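# Place the orange cup upright inside the black bowl

## Task

Get the orange cup into the black bowl so that it stands on its base with its opening facing up.

## Robot and tools

Robot: two arms over a table. left_arm sits on the +y side and carries a left hand; right_arm sits on the -y side and carries a right hand. Arm and hand names do not match image sides. Calibrated bases: left_arm at (-0.030, +0.275, 0) m, right_arm at (-0.011, -0.325, 0) m. A camera stand is fixed behind the arms. Loose objects can occasionally be nudged by the scene.

Frames: the scene frame has its origin at table height, halfway between the nominal bases, +x pointing out over the table, +z up. Reported hand positions (metres), quaternions (wxyz), velocities and the Hand target are all in this frame. Motion offsets, however, are expressed in each arm's own Hand target axes. The hand point is about 0.15 m along the fingers from the wrist face and 0.05 m in front of the palm: its +z runs along straight fingers (which extend 0.06 to 0.07 m past it), +y points out of the palm, and +x crosses the palm away from the thumb on the right hand, toward the thumb on the left. A wrist bracket on the little-finger side can strike objects.

The row: every command row has 28 numbers, each in [-1, 1], covering both arms even when only one moves. Order: left_arm dx, dy, dz, rx, ry, rz; left hand thumb_turn, thumb_bend, index, middle, ring, little; left force_limit, speed; then the same 14 for right_arm. The six pose numbers are an offset (not a pose) from that arm's Hand target as it stood when the action or move began, along the Hand target's own axes; 1.0 equals 0.6 m of travel or 180 degrees. rx, ry, rz form a single rotation vector. All rows in one action or move are measured from that same start, so repeating an offset keeps moving the arm further. Six zeros re-request the current Hand target.

Hand motors: -1 open/straight, +1 closed. thumb_turn +1 places the thumb opposite the fingers. Alternatively give grasp numbers a, b, c in the first three hand slots with exact 0 in the other three: a curls index and middle and bends the thumb, b curls ring and little, c swings the thumb across the palm; (0,0,0) is a fully open hand. force_limit maps -1..+1 to roughly 0..10 N at the fingertip (15 N for thumb motors). speed runs from near zero at -1 up to full at +0.48 and above; use -0.94 or lower for a soft grip. With the thumb opposed, objects about 0.035 to 0.065 m across can be held. To keep a hand unchanged, resend the last eight numbers you actually sent it; if none yet, send hand_measured plus hand_force_limit and hand_speed.

Tools:
- execute_actions(actions, cameras): actions is a list of actions, each a list of up to 15 rows, each row lasting 1/30 s; a short action repeats its final row to fill 15 steps (0.5 s). Images return only when actions is empty or cameras are named.
- move(target, speed, blend, blocking, cameras): target is one row or a list of up to 15 rows, all offsets counted from the same starting Hand targets. Hand points travel in straight lines; all paths finish together, at least 0.5 s and capped at 10 s. speed is m/s per arm path, 0.002 to 4.3, default 0.25 (rotation up to twice that in rad/s); give one number or one per target. blend, in metres, rounds corners between listed targets; 0 stops at each. blocking=false returns after about 0.5 s while motion continues. Paths ignore obstacles and the other arm, and overshoot more when fast.
- wait(seconds 0 to 10, cameras): time passes holding the last command.
- stop(cameras): brakes a running move.
- zoom_image(camera, region [x0, y0, x1, y1] in pixels, at most 504 wide and tall): closer look at the latest image.
- show_instructions(): reference pages.
- finished_scene(scene=1): ends the scene permanently.

Cameras: cam_head_left, cam_head_right, cam_high (896x504) and cam_left_wrist, cam_right_wrist (616x616 fisheye). Calibrations are approximate, with errors of millimetres to a few degrees.

Reading results: each call reports arm state. Hand target is the last commanded pose after clipping; the measured hand often rests 1 to 3 cm (sometimes 5 cm) low or short of it because of sag and friction, which does not by itself signal contact. If it stays short, command the missing distance. The controller limits commanded orientation to 40 degrees from the current one per step. hand_measured, hand_stopped_by (moving, target, force, stalled, fault) and hand_load_n list six values in motor order; a grip shows as positive loads, and a drop makes them fall near zero. A move adds a move: line such as done, off_target, moving, held or fault, with limits=paced (pose clipped) or limits=held (steps withheld). Joint torques include gravity and are noisy. Motor temperatures appear when they rise; MOTOR HOT appears at 85 °C, and at 100 °C the arm faults and drops for 30 s or more.

Avoid: dropping the cup, releasing it while it moves, or knocking anything off the table (that fails). No fast impacts with the table, bowl or fixed objects, and no hard presses. Never let the two arms or hands touch or grip each other. Keep loads on fingers moderate. Do not route a hand close to its own base; go around it. Avoid long holds with an outstretched arm or pushing toward unreachable poses, which heat motors. Any arm stop costs. Smooth, brief motion is preferred, and the cup must remain upright in the bowl once released.

Each tool is called after "Request:" by a JSON object that holds its "op" and its "data".

Reference images:

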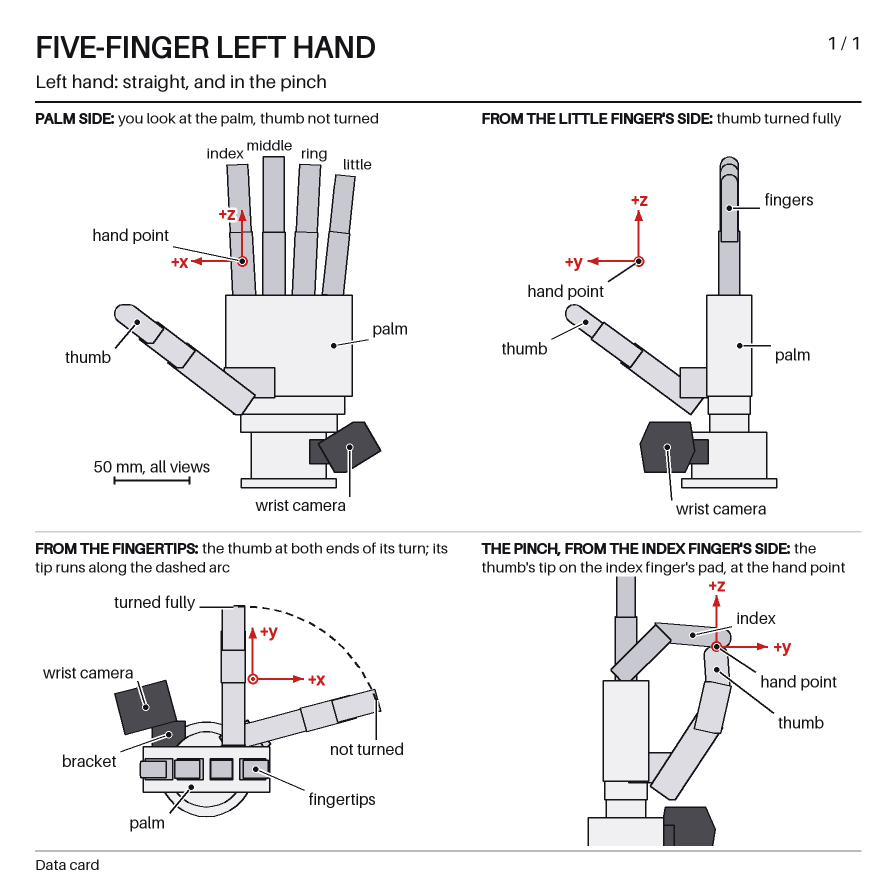

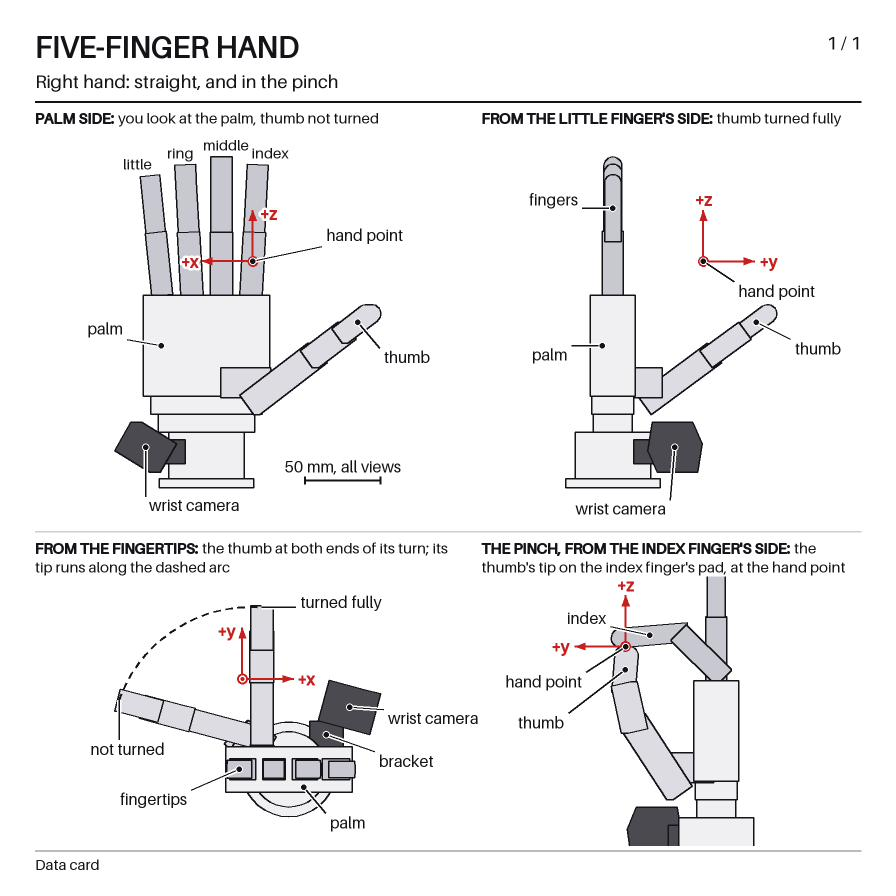

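## Session

Request:
{"op": "execute_actions", "data": {"actions": []}}

Scene clock: 0.00 s.
left_arm: end_effector_position=(+0.3283, +0.4367, +0.1968) hand_measured=(-1.000, -1.000, -1.000, -1.000, -1.000, -1.000) hand_load_n=(+0.0, +0.0, +0.0, -0.5, +0.0, +0.0) hand_stopped_by=(target, target, target, target, target, target) hand_force_limit=0.00 hand_speed=-0.80 end_effector_quat_wxyz=(-0.005, +0.999, -0.048, +0.024) | right_arm: end_effector_position=(+0.4604, -0.3934, +0.3700) hand_measured=(-1.000, -1.000, -1.000, -1.000, -1.000, -1.000) hand_load_n=(+0.0, +0.0, +0.0, +0.0, +0.0, +0.0) hand_stopped_by=(target, target, target, target, target, target) hand_force_limit=0.00 hand_speed=-0.80 end_effector_quat_wxyz=(-0.078, +0.888, -0.435, +0.130)
Joint positions: left_arm=[0.598 1.367 1.233 -1.393 0.021 -0.872] | right_arm=[-0.085 1.608 1.983 -1.648 -0.063 -0.776]
Joint velocities: within noise
Joint torques (N m): no reading
Motor temperatures (°C): left_arm=[35 33 33 37 38 35] | right_arm=[39 38 33 31 35 29]
Heat: left arm: hottest wrist yaw 38 °C; right arm: hottest waist 39 °C.
Hand target: left_arm +0.3341, +0.4407, +0.2049; -0.012, +0.998, -0.048, +0.032 | right_arm +0.4638, -0.3938, +0.3799; -0.082, +0.886, -0.433, +0.143

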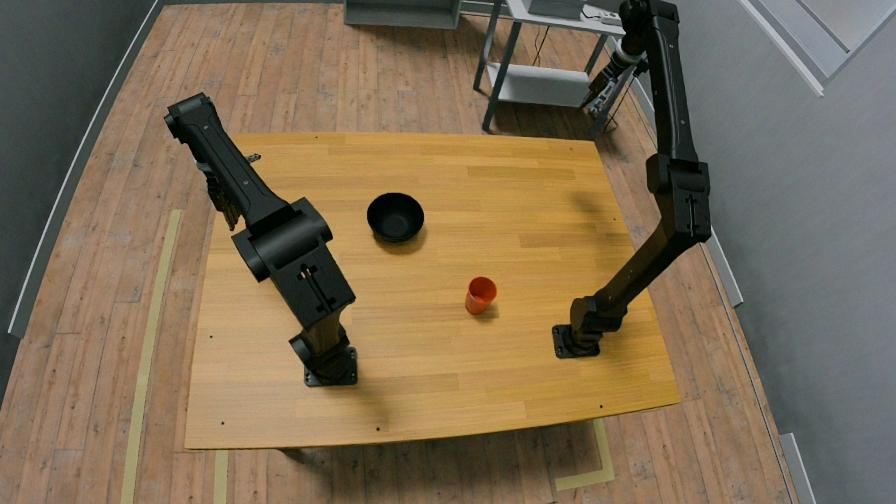

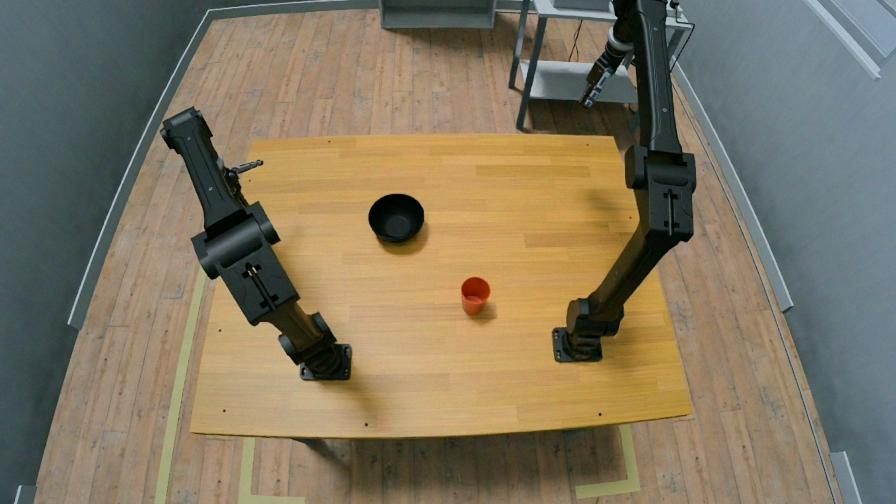

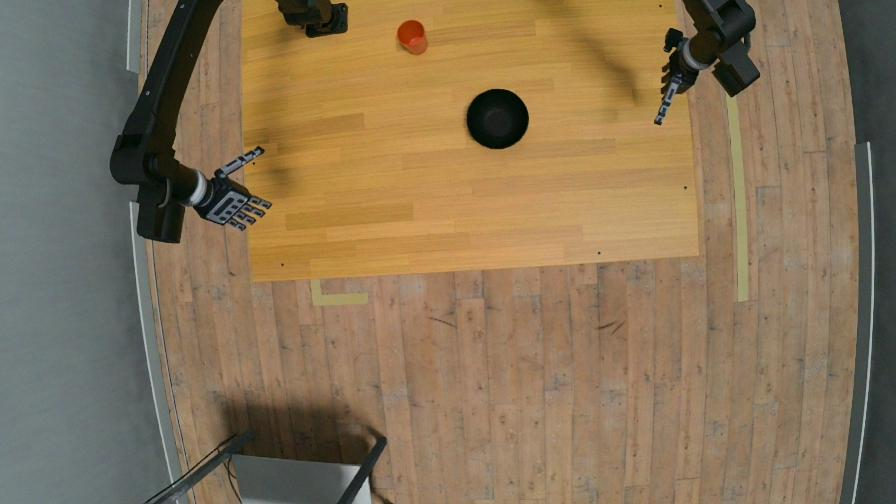

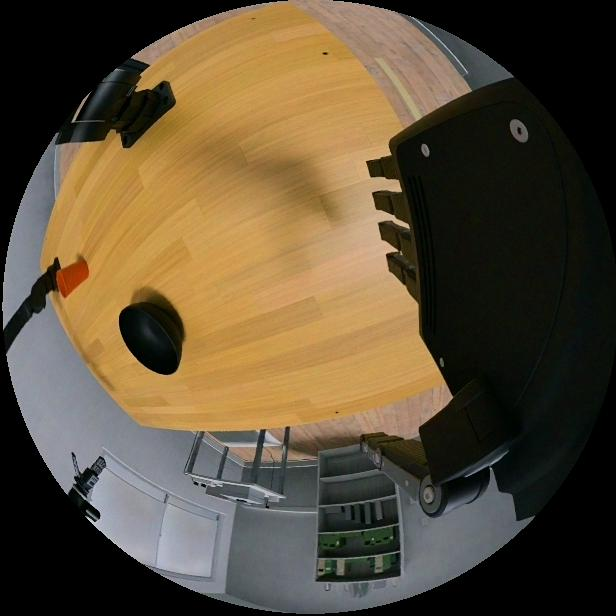

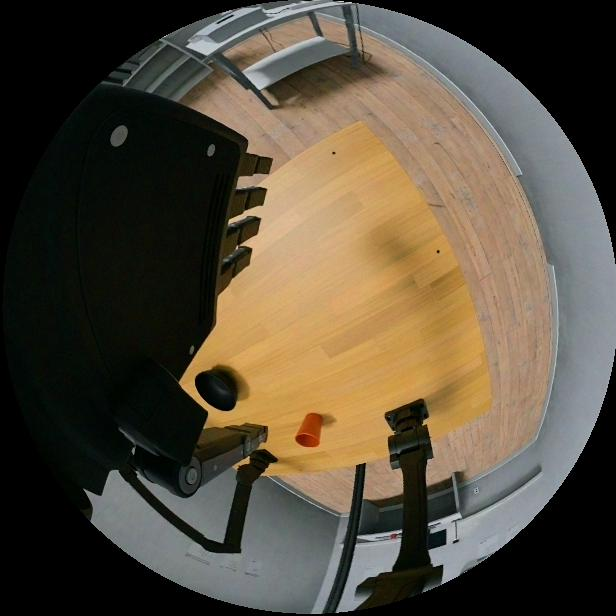

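Request:
{"op": "zoom_image", "data": {"camera": "cam_head_right", "region": [425, 255, 525, 335]}}

Request:
{"op": "zoom_image", "data": {"camera": "cam_head_left", "region": [430, 255, 530, 335]}}

Request:
{"op": "zoom_image", "data": {"camera": "cam_high", "region": [380, 5, 540, 165]}}

Request:
{"op": "zoom_image", "data": {"camera": "cam_right_wrist", "region": [170, 350, 350, 480]}}

Request:
{"op": "zoom_image", "data": {"camera": "cam_head_left", "region": [340, 170, 460, 260]}}

Scaled by 5.040 from the camera's 896x504 image, which has a finer 1280x720 frame.

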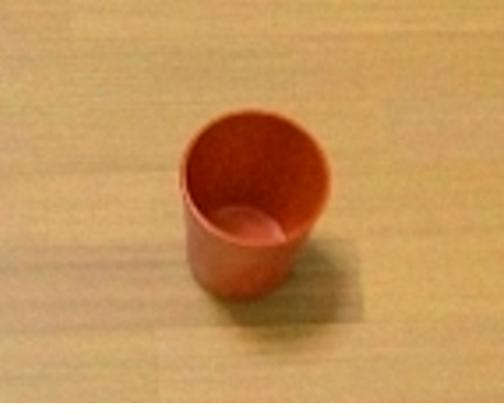

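Scaled by 5.040 from the camera's 896x504 image, which has a finer 1280x720 frame.

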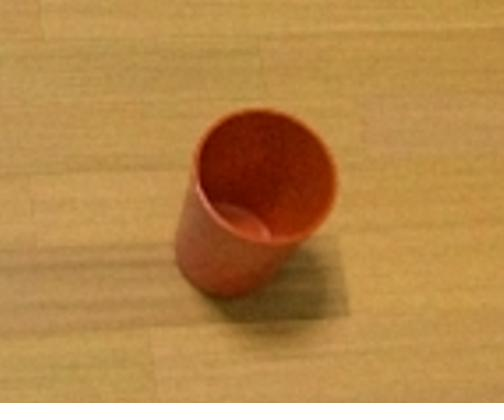

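Scaled by 3.150 from the camera's 896x504 image, which has a finer 1280x720 frame.

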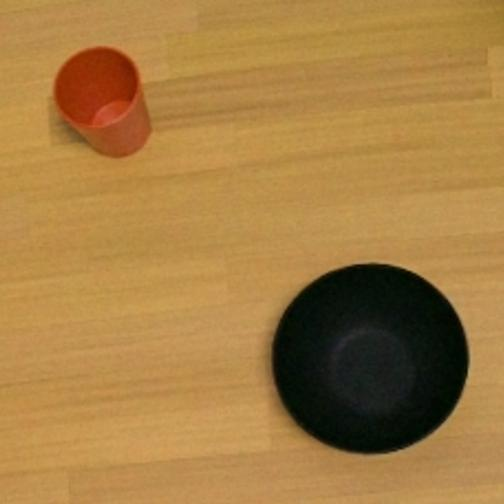

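Scaled by 2.800 from the camera's 616x616 image, which has a finer 880x880 frame.

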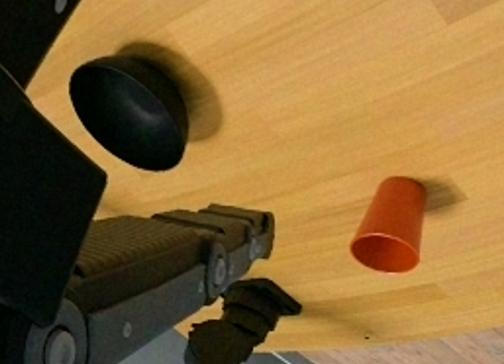

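Scaled by 4.200 from the camera's 896x504 image, which has a finer 1280x720 frame.

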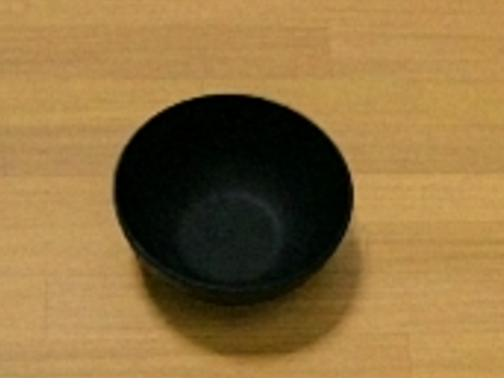

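Request:
{"op": "move", "data": {"target": [0.1055, 0.5577, -0.1338, 0.1071, 0.1777, 0.5818, -1, -1, -1, -1, -1, -1, 0.0, -0.8, 0, 0, 0, 0, 0, 0, -1, -1, -1, -1, -1, -1, 0.0, -0.8], "speed": 0.25, "cameras": ["cam_left_wrist", "cam_head_left", "cam_head_right", "cam_high"]}}

Scene clock: 486.07 s.
left_arm: end_effector_position=(+0.3395, +0.1079, +0.2553) hand_measured=(-1.000, -1.000, -1.000, -1.000, -1.000, -1.000) hand_load_n=(+0.0, +0.0, +0.0, +0.0, +0.0, +0.0) hand_stopped_by=(target, target, target, target, target, target) hand_force_limit=0.00 hand_speed=-0.80 end_effector_quat_wxyz=(+0.143, -0.534, +0.801, -0.228) | right_arm: end_effector_position=(+0.4604, -0.3934, +0.3700) hand_measured=(-1.000, -1.000, -1.000, -1.000, -1.000, -1.000) hand_load_n=(+0.0, +0.0, +0.0, +0.0, +0.0, +0.0) hand_stopped_by=(target, target, target, target, target, target) hand_force_limit=0.00 hand_speed=-0.80 end_effector_quat_wxyz=(-0.078, +0.888, -0.435, +0.130)
Joint positions: left_arm=[-0.338 1.171 1.196 -1.052 0.047 0.05] | right_arm=[-0.085 1.608 1.983 -1.648 -0.063 -0.776]
Joint torques (N m): left_arm=[0.85 -7.3 11.96 1.96 0.19 0.31] | right_arm=[-1.08 -12.28 8.96 0.95 0.02 -0.02]
Motor temperatures (°C): left_arm=[32 34 44 32 33 30] | right_arm=[36 40 42 29 31 27]
Heat: left arm: hottest elbow 44 °C; right arm: hottest elbow 42 °C.
Hand target: left_arm +0.3599, +0.1000, +0.2801; +0.163, -0.518, +0.801, -0.253 | right_arm +0.4638, -0.3938, +0.3799; -0.082, +0.886, -0.433, +0.143
Off the commanded pose: left_arm 0.033 m, 4 deg | right_arm 0.010 m, 2 deg.
move: off_target (left_arm)
camera_calibration:
cam_left_wrist: T_world_to_cam=[[0.660256, -0.573148, 0.485349, -0.28506], [-0.740627, -0.604119, 0.294128, 0.246859], [0.12463, -0.553662, -0.823362, 0.338679], [0, 0, 0, 1]] pos_world=[0.328834, 0.173265, 0.344601]
Images, in order (width x height): cam_head_left 896x504, cam_head_right 896x504, cam_high 896x504, cam_left_wrist 616x616.

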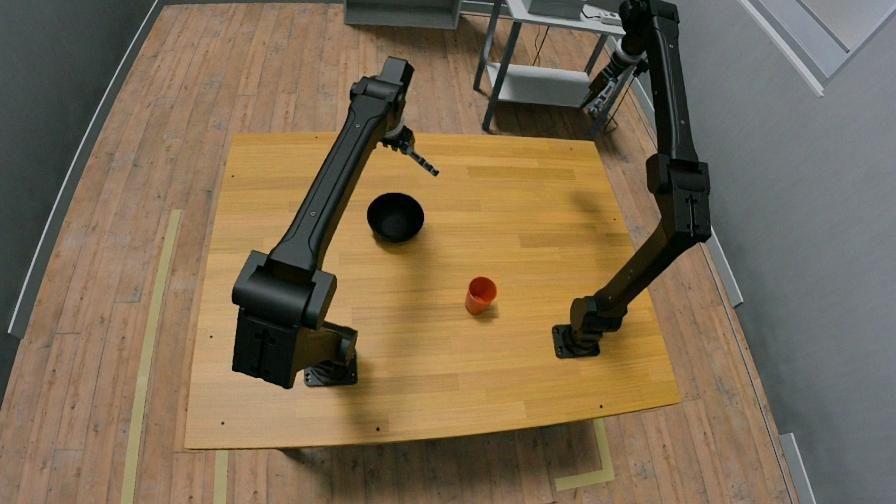

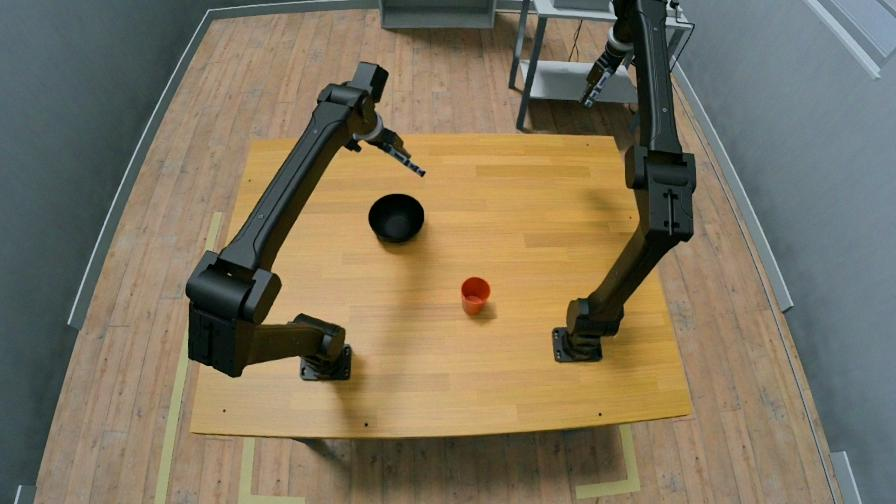

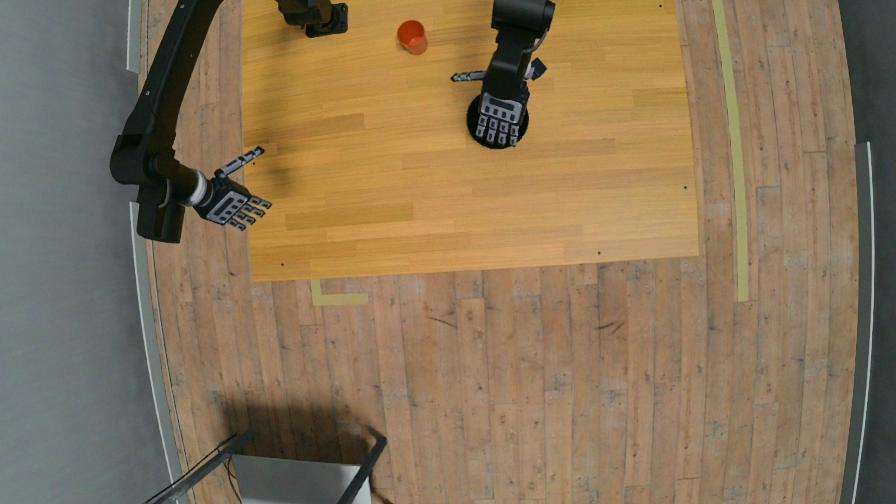

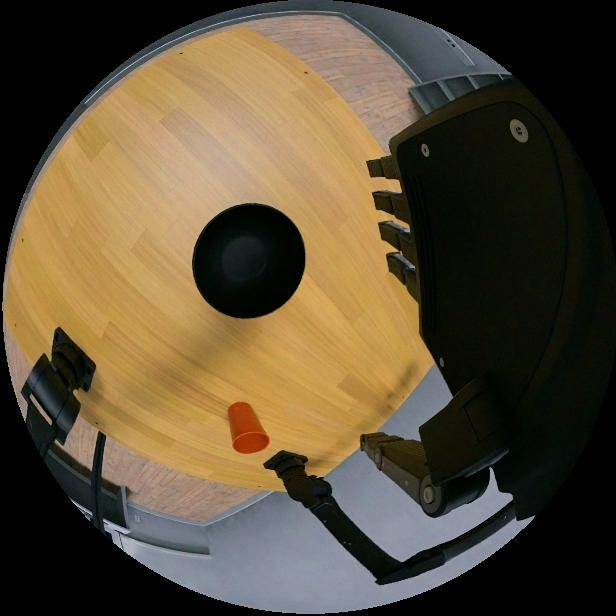

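Request:
{"op": "move", "data": {"target": [0.4885, 0.2675, -0.0142, 0, 0.1370, 0.1957, 1, -1, -1, -1, -1, -1, 0.0, -0.5, 0, 0, 0, 0, 0, 0, -1, -1, -1, -1, -1, -1, 0.0, -0.8], "speed": 0.2, "cameras": ["cam_left_wrist", "cam_head_left", "cam_head_right", "cam_high"]}}

Scene clock: 521.33 s.
left_arm: end_effector_position=(+0.1146, -0.1065, +0.1993) hand_measured=(+1.000, -1.000, -1.000, -1.000, -1.000, -1.000) hand_load_n=(+0.0, +0.0, +0.0, +0.0, +0.0, +0.0) hand_stopped_by=(target, target, target, target, target, target) hand_force_limit=0.00 hand_speed=-0.50 end_effector_quat_wxyz=(+0.061, -0.179, +0.938, -0.292) | right_arm: end_effector_position=(+0.4604, -0.3934, +0.3700) hand_measured=(-1.000, -1.000, -1.000, -1.000, -1.000, -1.000) hand_load_n=(+0.0, +0.0, +0.0, +0.0, +0.0, +0.0) hand_stopped_by=(target, target, target, target, target, target) hand_force_limit=0.00 hand_speed=-0.80 end_effector_quat_wxyz=(-0.078, +0.888, -0.435, +0.130)
Joint positions: left_arm=[-1.131 1.144 1.016 -0.837 0.029 0.059] | right_arm=[-0.085 1.608 1.983 -1.648 -0.063 -0.776]
Joint torques (N m): left_arm=[0.97 -7.41 7.21 2.15 -0.03 -0.1] | right_arm=[-1.38 -12.75 9.03 0.98 0.02 0]
Motor temperatures (°C): left_arm=[32 33 49 32 33 30] | right_arm=[35 40 42 29 31 27]
Heat: left arm: hottest elbow 49 °C; right arm: hottest elbow 42 °C.
Hand target: left_arm +0.1153, -0.1113, +0.1951; +0.060, -0.188, +0.935, -0.295 | right_arm +0.4638, -0.3938, +0.3799; -0.082, +0.886, -0.433, +0.143
Off the commanded pose: left_arm 0.006 m, 1 deg | right_arm 0.010 m, 2 deg.
move: done
camera_calibration:
cam_left_wrist: T_world_to_cam=[[0.0333804, -0.848857, 0.527567, -0.198222], [-0.962335, 0.115202, 0.24625, 0.0787983], [-0.269808, -0.515916, -0.81304, 0.249132], [0, 0, 0, 1]] pos_world=[0.149665, -0.0488091, 0.287726]
Images, in order (width x height): cam_head_left 896x504, cam_head_right 896x504, cam_high 896x504, cam_left_wrist 616x616.

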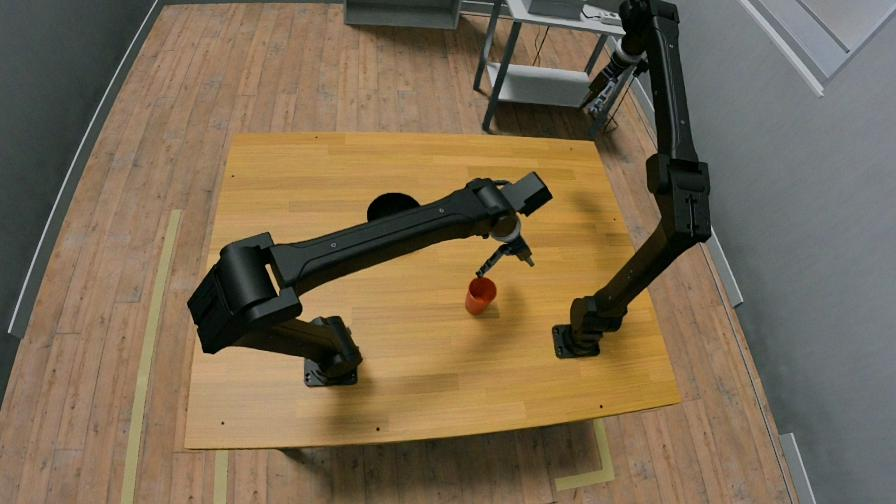

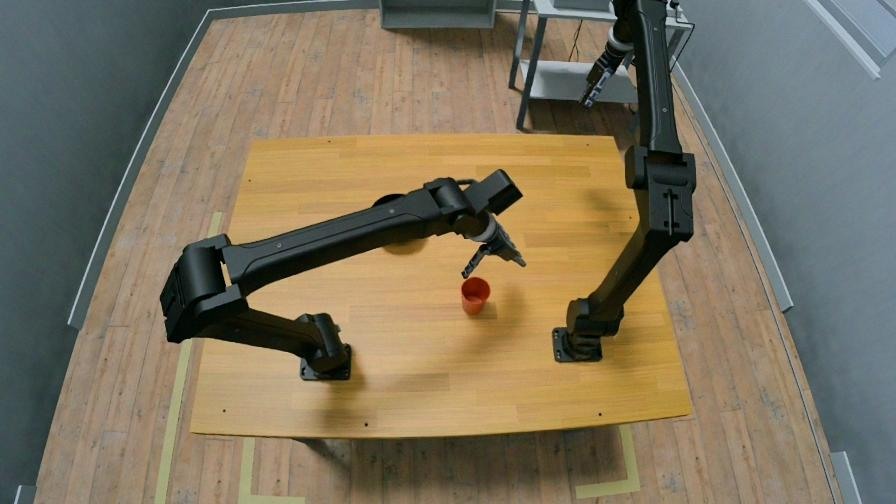

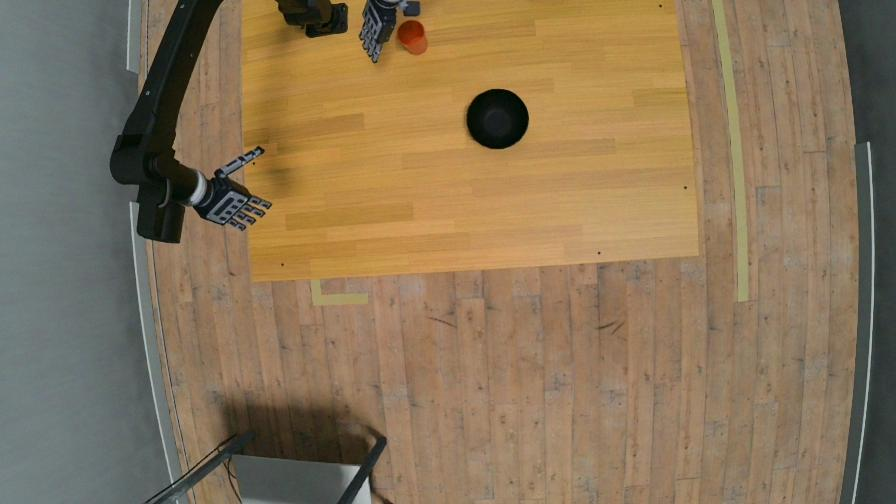

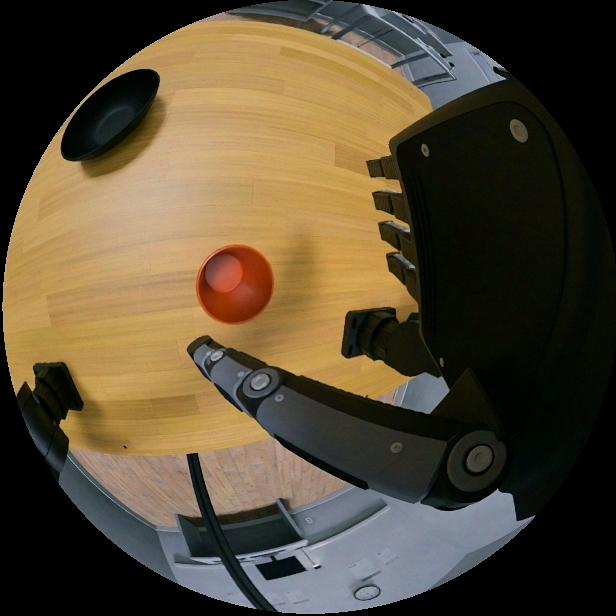

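Request:
{"op": "move", "data": {"target": [0.0143, 0.0917, 0.0783, 0, 0, 0, 1, -1, -1, -1, -1, -1, 0.0, -0.5, 0, 0, 0, 0, 0, 0, -1, -1, -1, -1, -1, -1, 0.0, -0.8], "speed": 0.15, "cameras": ["cam_left_wrist", "cam_head_left", "cam_head_right"]}}

Scene clock: 555.97 s.
left_arm: end_effector_position=(+0.1030, -0.0944, +0.1291) hand_measured=(+1.000, -1.000, -1.000, -1.000, -1.000, -1.000) hand_load_n=(+0.0, +0.0, +0.0, +0.0, +0.0, +0.0) hand_stopped_by=(target, target, target, target, target, target) hand_force_limit=0.00 hand_speed=-0.50 end_effector_quat_wxyz=(+0.061, -0.181, +0.937, -0.292) | right_arm: end_effector_position=(+0.4604, -0.3934, +0.3700) hand_measured=(-1.000, -1.000, -1.000, -1.000, -1.000, -1.000) hand_load_n=(+0.0, +0.0, +0.0, +0.0, +0.0, +0.0) hand_stopped_by=(target, target, target, target, target, target) hand_force_limit=0.00 hand_speed=-0.80 end_effector_quat_wxyz=(-0.078, +0.888, -0.435, +0.130)
Joint positions: left_arm=[-1.148 1.144 0.827 -0.649 0.017 0.04] | right_arm=[-0.085 1.608 1.983 -1.648 -0.063 -0.776]
Joint torques (N m): left_arm=[0.5 -6.83 6.63 2.21 -0.05 -0.04] | right_arm=[-1.79 -12.86 9.05 1.1 0.03 -0.01]
Motor temperatures (°C): left_arm=[32 33 44 32 33 29] | right_arm=[35 40 42 29 30 27]
Heat: left arm: hottest elbow 44 °C; right arm: hottest elbow 42 °C.
Hand target: left_arm +0.1005, -0.0979, +0.1250; +0.060, -0.188, +0.935, -0.295 | right_arm +0.4638, -0.3938, +0.3799; -0.082, +0.886, -0.433, +0.143
Off the commanded pose: left_arm 0.006 m, 1 deg | right_arm 0.010 m, 2 deg.
move: done
camera_calibration:
cam_left_wrist: T_world_to_cam=[[0.0385329, -0.848753, 0.527384, -0.151101], [-0.962863, 0.109604, 0.246743, 0.0829922], [-0.267228, -0.517306, -0.813009, 0.194727], [0, 0, 0, 1]] pos_world=[0.137769, -0.0366102, 0.217526]
Images, in order (width x height): cam_head_left 896x504, cam_head_right 896x504, cam_left_wrist 616x616.

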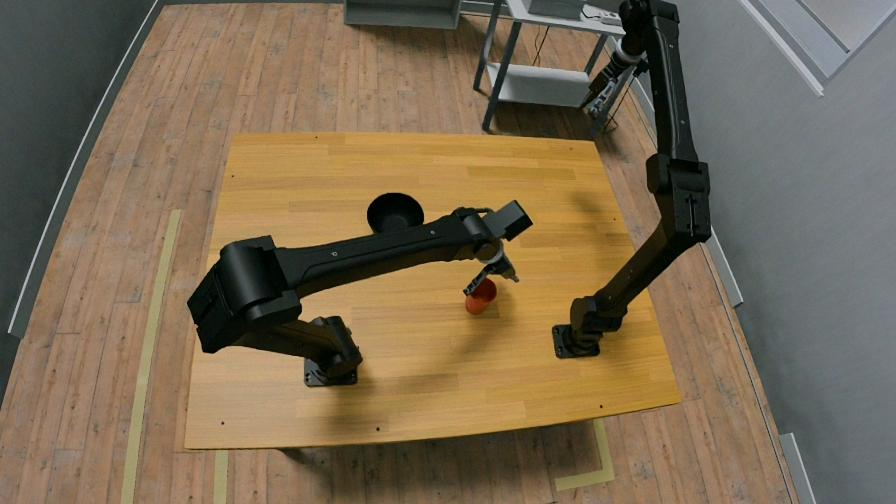

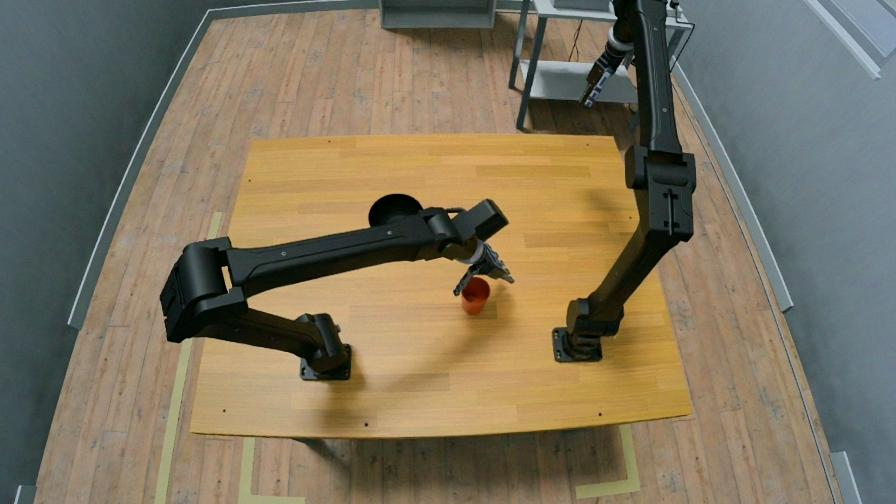

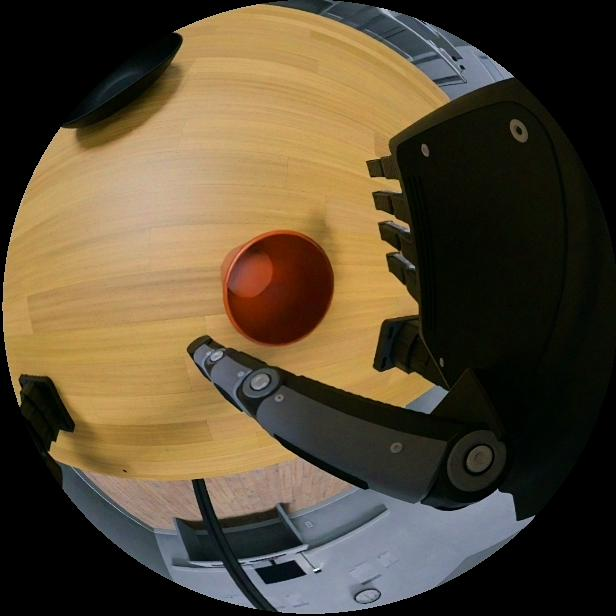

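Request:
{"op": "move", "data": {"target": [0.0048, 0.0537, 0.0702, 0, 0, 0, 1, -1, -1, -1, -1, -1, 0.0, -0.5, 0, 0, 0, 0, 0, 0, -1, -1, -1, -1, -1, -1, 0.0, -0.8], "speed": 0.07, "cameras": ["cam_left_wrist", "cam_head_left", "cam_head_right"]}}

Scene clock: 582.47 s.
left_arm: end_effector_position=(+0.0999, -0.0942, +0.0776) hand_measured=(+1.000, -1.000, -1.000, -1.000, -1.000, -1.000) hand_load_n=(+0.0, +0.0, +0.0, +0.0, +0.0, +0.0) hand_stopped_by=(target, target, target, target, target, target) hand_force_limit=0.00 hand_speed=-0.50 end_effector_quat_wxyz=(+0.062, -0.181, +0.936, -0.294) | right_arm: end_effector_position=(+0.4604, -0.3934, +0.3700) hand_measured=(-1.000, -1.000, -1.000, -1.000, -1.000, -1.000) hand_load_n=(+0.0, +0.0, +0.0, +0.0, +0.0, +0.0) hand_stopped_by=(target, target, target, target, target, target) hand_force_limit=0.00 hand_speed=-0.80 end_effector_quat_wxyz=(-0.078, +0.888, -0.435, +0.130)
Joint positions: left_arm=[-1.156 1.201 0.722 -0.483 0.012 0.033] | right_arm=[-0.085 1.608 1.983 -1.648 -0.063 -0.776]
Joint torques (N m): left_arm=[0.5 -6.65 6.26 2.15 -0.05 -0.1] | right_arm=[-1.67 -12.63 9.16 1.09 0.02 -0.03]
Heat: left arm: hottest elbow 44 °C; right arm: hottest elbow 42 °C.
Hand target: left_arm +0.0970, -0.0970, +0.0721; +0.059, -0.188, +0.935, -0.295 | right_arm +0.4638, -0.3938, +0.3799; -0.082, +0.886, -0.433, +0.143
Off the commanded pose: left_arm 0.007 m, 1 deg | right_arm 0.010 m, 2 deg.
move: done
camera_calibration:
cam_left_wrist: T_world_to_cam=[[0.0379062, -0.846599, 0.53088, -0.123623], [-0.963353, 0.110216, 0.244549, 0.0929597], [-0.265547, -0.520694, -0.811395, 0.151508], [0, 0, 0, 1]] pos_world=[0.134471, -0.0360151, 0.165828]
Images, in order (width x height): cam_head_left 896x504, cam_head_right 896x504, cam_left_wrist 616x616.

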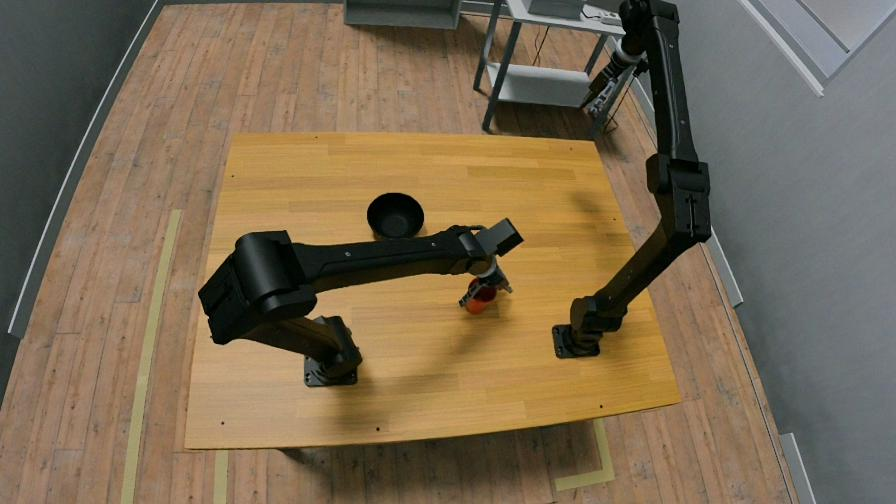

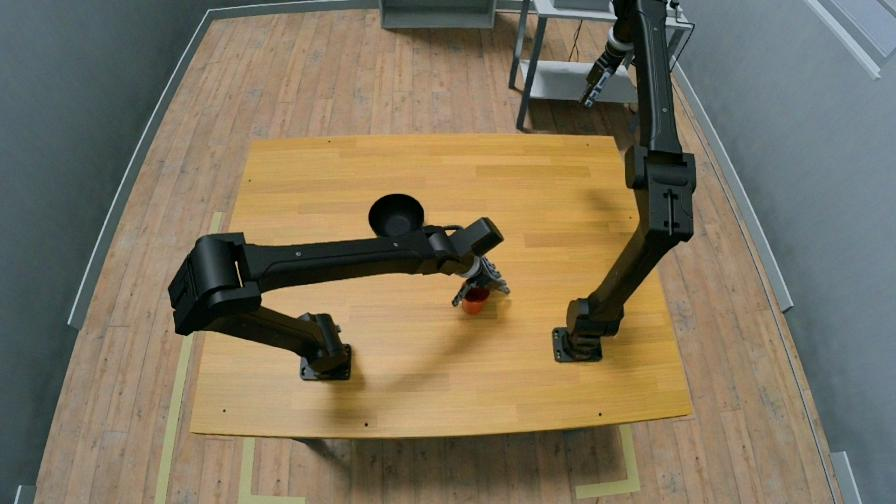

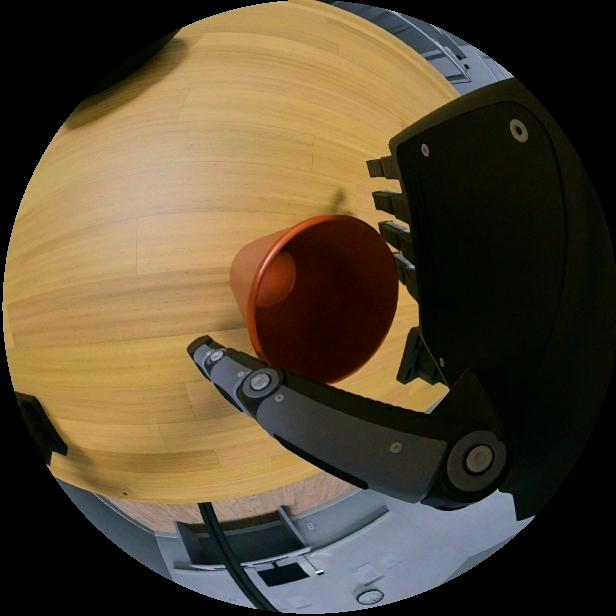

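Request:
{"op": "zoom_image", "data": {"camera": "cam_head_right", "region": [435, 245, 535, 325]}}

Request:
{"op": "zoom_image", "data": {"camera": "cam_left_wrist", "region": [170, 180, 450, 420]}}

Scaled by 5.040 from the camera's 896x504 image, which has a finer 1280x720 frame.

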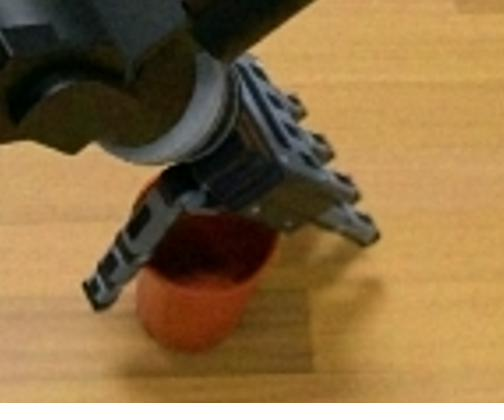

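Scaled by 1.800 from the camera's 616x616 image, which has a finer 880x880 frame.

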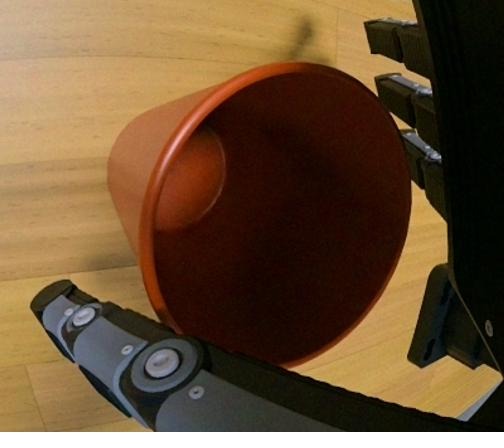

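Request:
{"op": "move", "data": {"target": [0, 0, 0, 0, 0, 0, 1, 0.2, 0.2, 0.2, -1, -1, -0.4, -0.93, 0, 0, 0, 0, 0, 0, -1, -1, -1, -1, -1, -1, 0.0, -0.8], "speed": 0.07, "cameras": ["cam_left_wrist", "cam_head_right"]}}

Scene clock: 623.77 s.
left_arm: end_effector_position=(+0.0998, -0.0943, +0.0776) hand_measured=(+1.000, -0.692, -0.366, -0.412, -1.000, -1.000) hand_load_n=(+0.5, +5.0, +3.0, +2.0, +0.0, +0.0) hand_stopped_by=(target, force, force, force, target, target) hand_force_limit=-0.40 hand_speed=-0.93 end_effector_quat_wxyz=(+0.062, -0.181, +0.936, -0.294) | right_arm: end_effector_position=(+0.4604, -0.3934, +0.3700) hand_measured=(-1.000, -1.000, -1.000, -1.000, -1.000, -1.000) hand_load_n=(+0.0, +0.0, +0.0, +0.0, +0.0, +0.0) hand_stopped_by=(target, target, target, target, target, target) hand_force_limit=0.00 hand_speed=-0.80 end_effector_quat_wxyz=(-0.078, +0.888, -0.435, +0.130)
Joint positions: left_arm=[-1.157 1.201 0.722 -0.483 0.011 0.033] | right_arm=[-0.085 1.608 1.983 -1.648 -0.063 -0.776]
Joint torques (N m): left_arm=[0.44 -6.59 6.23 2.18 -0.05 -0.09] | right_arm=[-1.2 -12.86 9.29 0.96 0.02 -0.03]
Heat: left arm: hottest elbow 43 °C; right arm: hottest elbow 42 °C.
Hand target: left_arm +0.0970, -0.0970, +0.0721; +0.060, -0.188, +0.935, -0.295 | right_arm +0.4638, -0.3938, +0.3799; -0.082, +0.886, -0.433, +0.143
Off the commanded pose: left_arm 0.007 m, 1 deg | right_arm 0.010 m, 2 deg.
move: done
camera_calibration:
cam_left_wrist: T_world_to_cam=[[0.037924, -0.846628, 0.530833, -0.123699], [-0.963384, 0.110126, 0.244468, 0.0928889], [-0.265432, -0.520667, -0.811451, 0.151424], [0, 0, 0, 1]] pos_world=[0.134372, -0.036115, 0.165828]
Images, in order (width x height): cam_head_right 896x504, cam_left_wrist 616x616.

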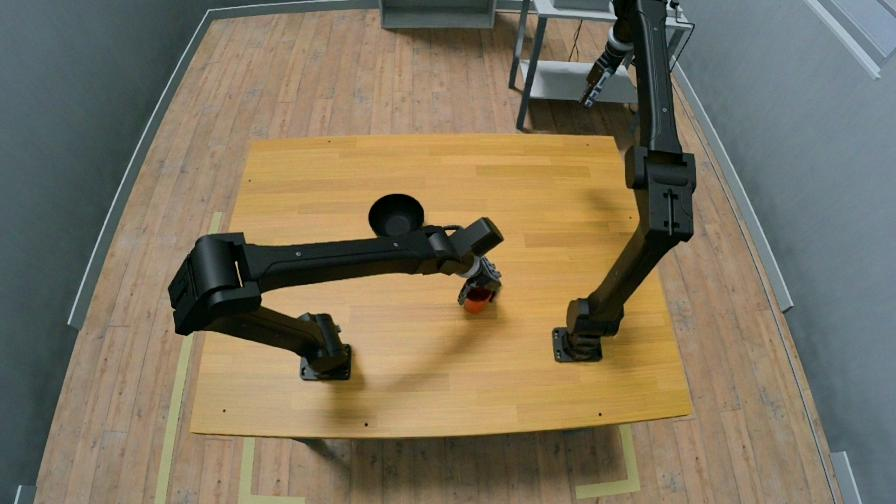

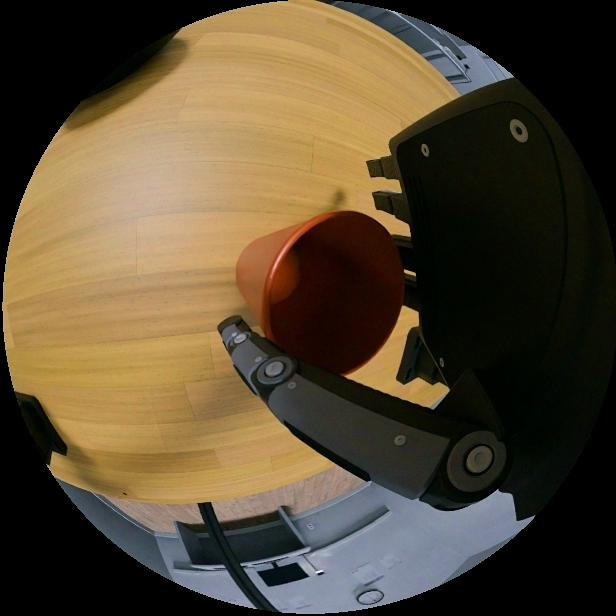

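Request:
{"op": "zoom_image", "data": {"camera": "cam_left_wrist", "region": [170, 180, 450, 420]}}

Request:
{"op": "zoom_image", "data": {"camera": "cam_head_right", "region": [435, 245, 535, 325]}}

Scaled by 1.800 from the camera's 616x616 image, which has a finer 880x880 frame.

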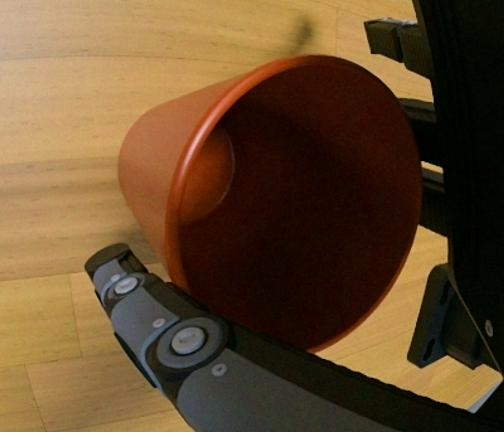

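Scaled by 5.040 from the camera's 896x504 image, which has a finer 1280x720 frame.

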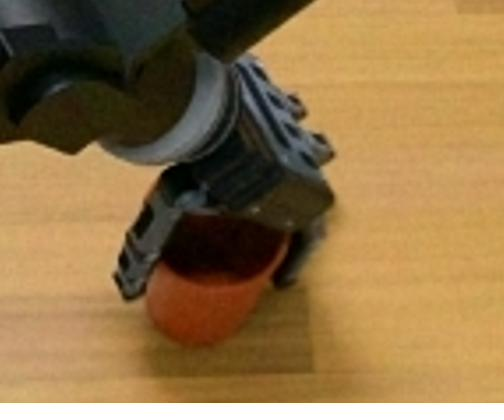

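Request:
{"op": "move", "data": {"target": [0, -0.0574, -0.0819, 0, 0, 0, 1, 0.2, 0.2, 0.2, -1, -1, -0.4, -0.93, 0, 0, 0, 0, 0, 0, -1, -1, -1, -1, -1, -1, 0.0, -0.8], "speed": 0.06, "cameras": ["cam_left_wrist", "cam_head_right"]}}

Request:
{"op": "zoom_image", "data": {"camera": "cam_head_right", "region": [435, 235, 535, 325]}}

Scene clock: 645.23 s.
left_arm: end_effector_position=(+0.0925, -0.0778, +0.1047) hand_measured=(+1.000, -0.692, -0.366, -0.412, -1.000, -1.000) hand_load_n=(+0.0, +5.0, +3.5, +2.0, +0.0, +0.0) hand_stopped_by=(target, force, force, force, target, target) hand_force_limit=-0.40 hand_speed=-0.93 end_effector_quat_wxyz=(+0.057, -0.183, +0.943, -0.272) | right_arm: end_effector_position=(+0.4604, -0.3934, +0.3700) hand_measured=(-1.000, -1.000, -1.000, -1.000, -1.000, -1.000) hand_load_n=(+0.0, +0.0, +0.5, +0.0, +0.0, +0.0) hand_stopped_by=(target, target, target, target, target, target) hand_force_limit=0.00 hand_speed=-0.80 end_effector_quat_wxyz=(-0.078, +0.888, -0.435, +0.130)
Joint positions: left_arm=[-1.157 1.141 0.768 -0.636 0.011 0.033] | right_arm=[-0.085 1.608 1.983 -1.648 -0.063 -0.776]
Joint torques (N m): left_arm=[0.56 -7.59 11.11 0.49 -0.02 -0.09] | right_arm=[-1.38 -12.22 9.11 1.01 0 -0.04]
Heat: left arm: hottest elbow 42 °C; right arm: hottest elbow 42 °C.
Hand target: left_arm +0.0969, -0.0970, +0.1321; +0.060, -0.188, +0.935, -0.295 | right_arm +0.4638, -0.3938, +0.3799; -0.082, +0.886, -0.433, +0.143
Off the commanded pose: left_arm 0.034 m, 3 deg | right_arm 0.010 m, 2 deg.
move: off_target (left_arm)
camera_calibration:
cam_left_wrist: T_world_to_cam=[[0.0478864, -0.86874, 0.492949, -0.122526], [-0.958458, 0.0989635, 0.267514, 0.0736377], [-0.281184, -0.485281, -0.827912, 0.186009], [0, 0, 0, 1]] pos_world=[0.128749, -0.0234638, 0.194699]
Images, in order (width x height): cam_head_right 896x504, cam_left_wrist 616x616.

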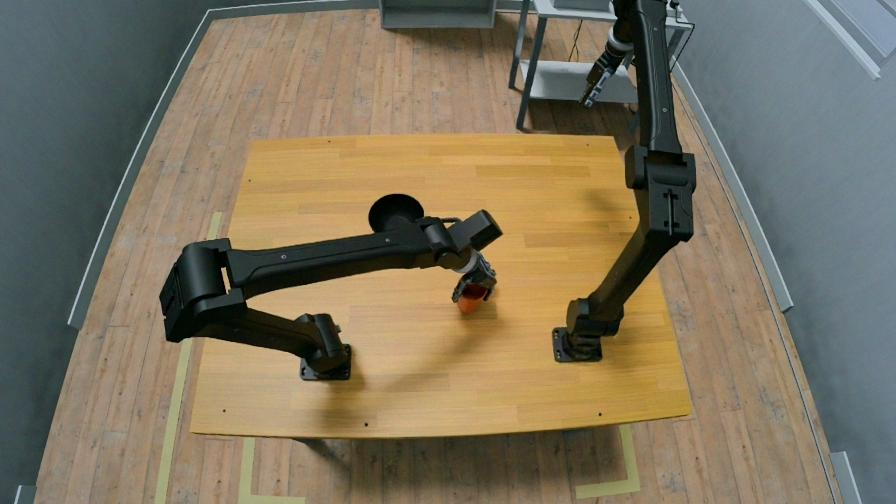

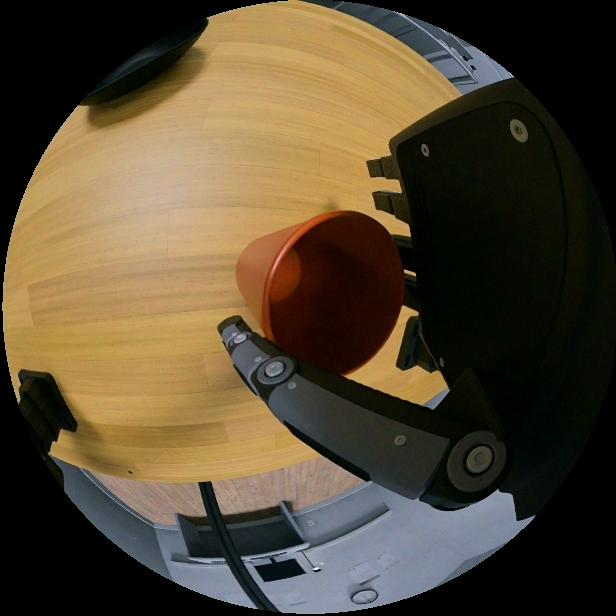

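Scaled by 5.040 from the camera's 896x504 image, which has a finer 1280x720 frame.

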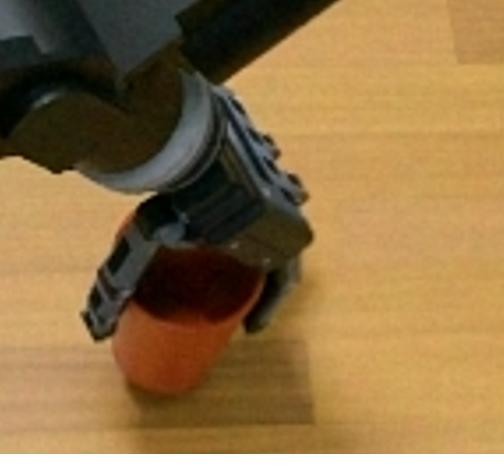

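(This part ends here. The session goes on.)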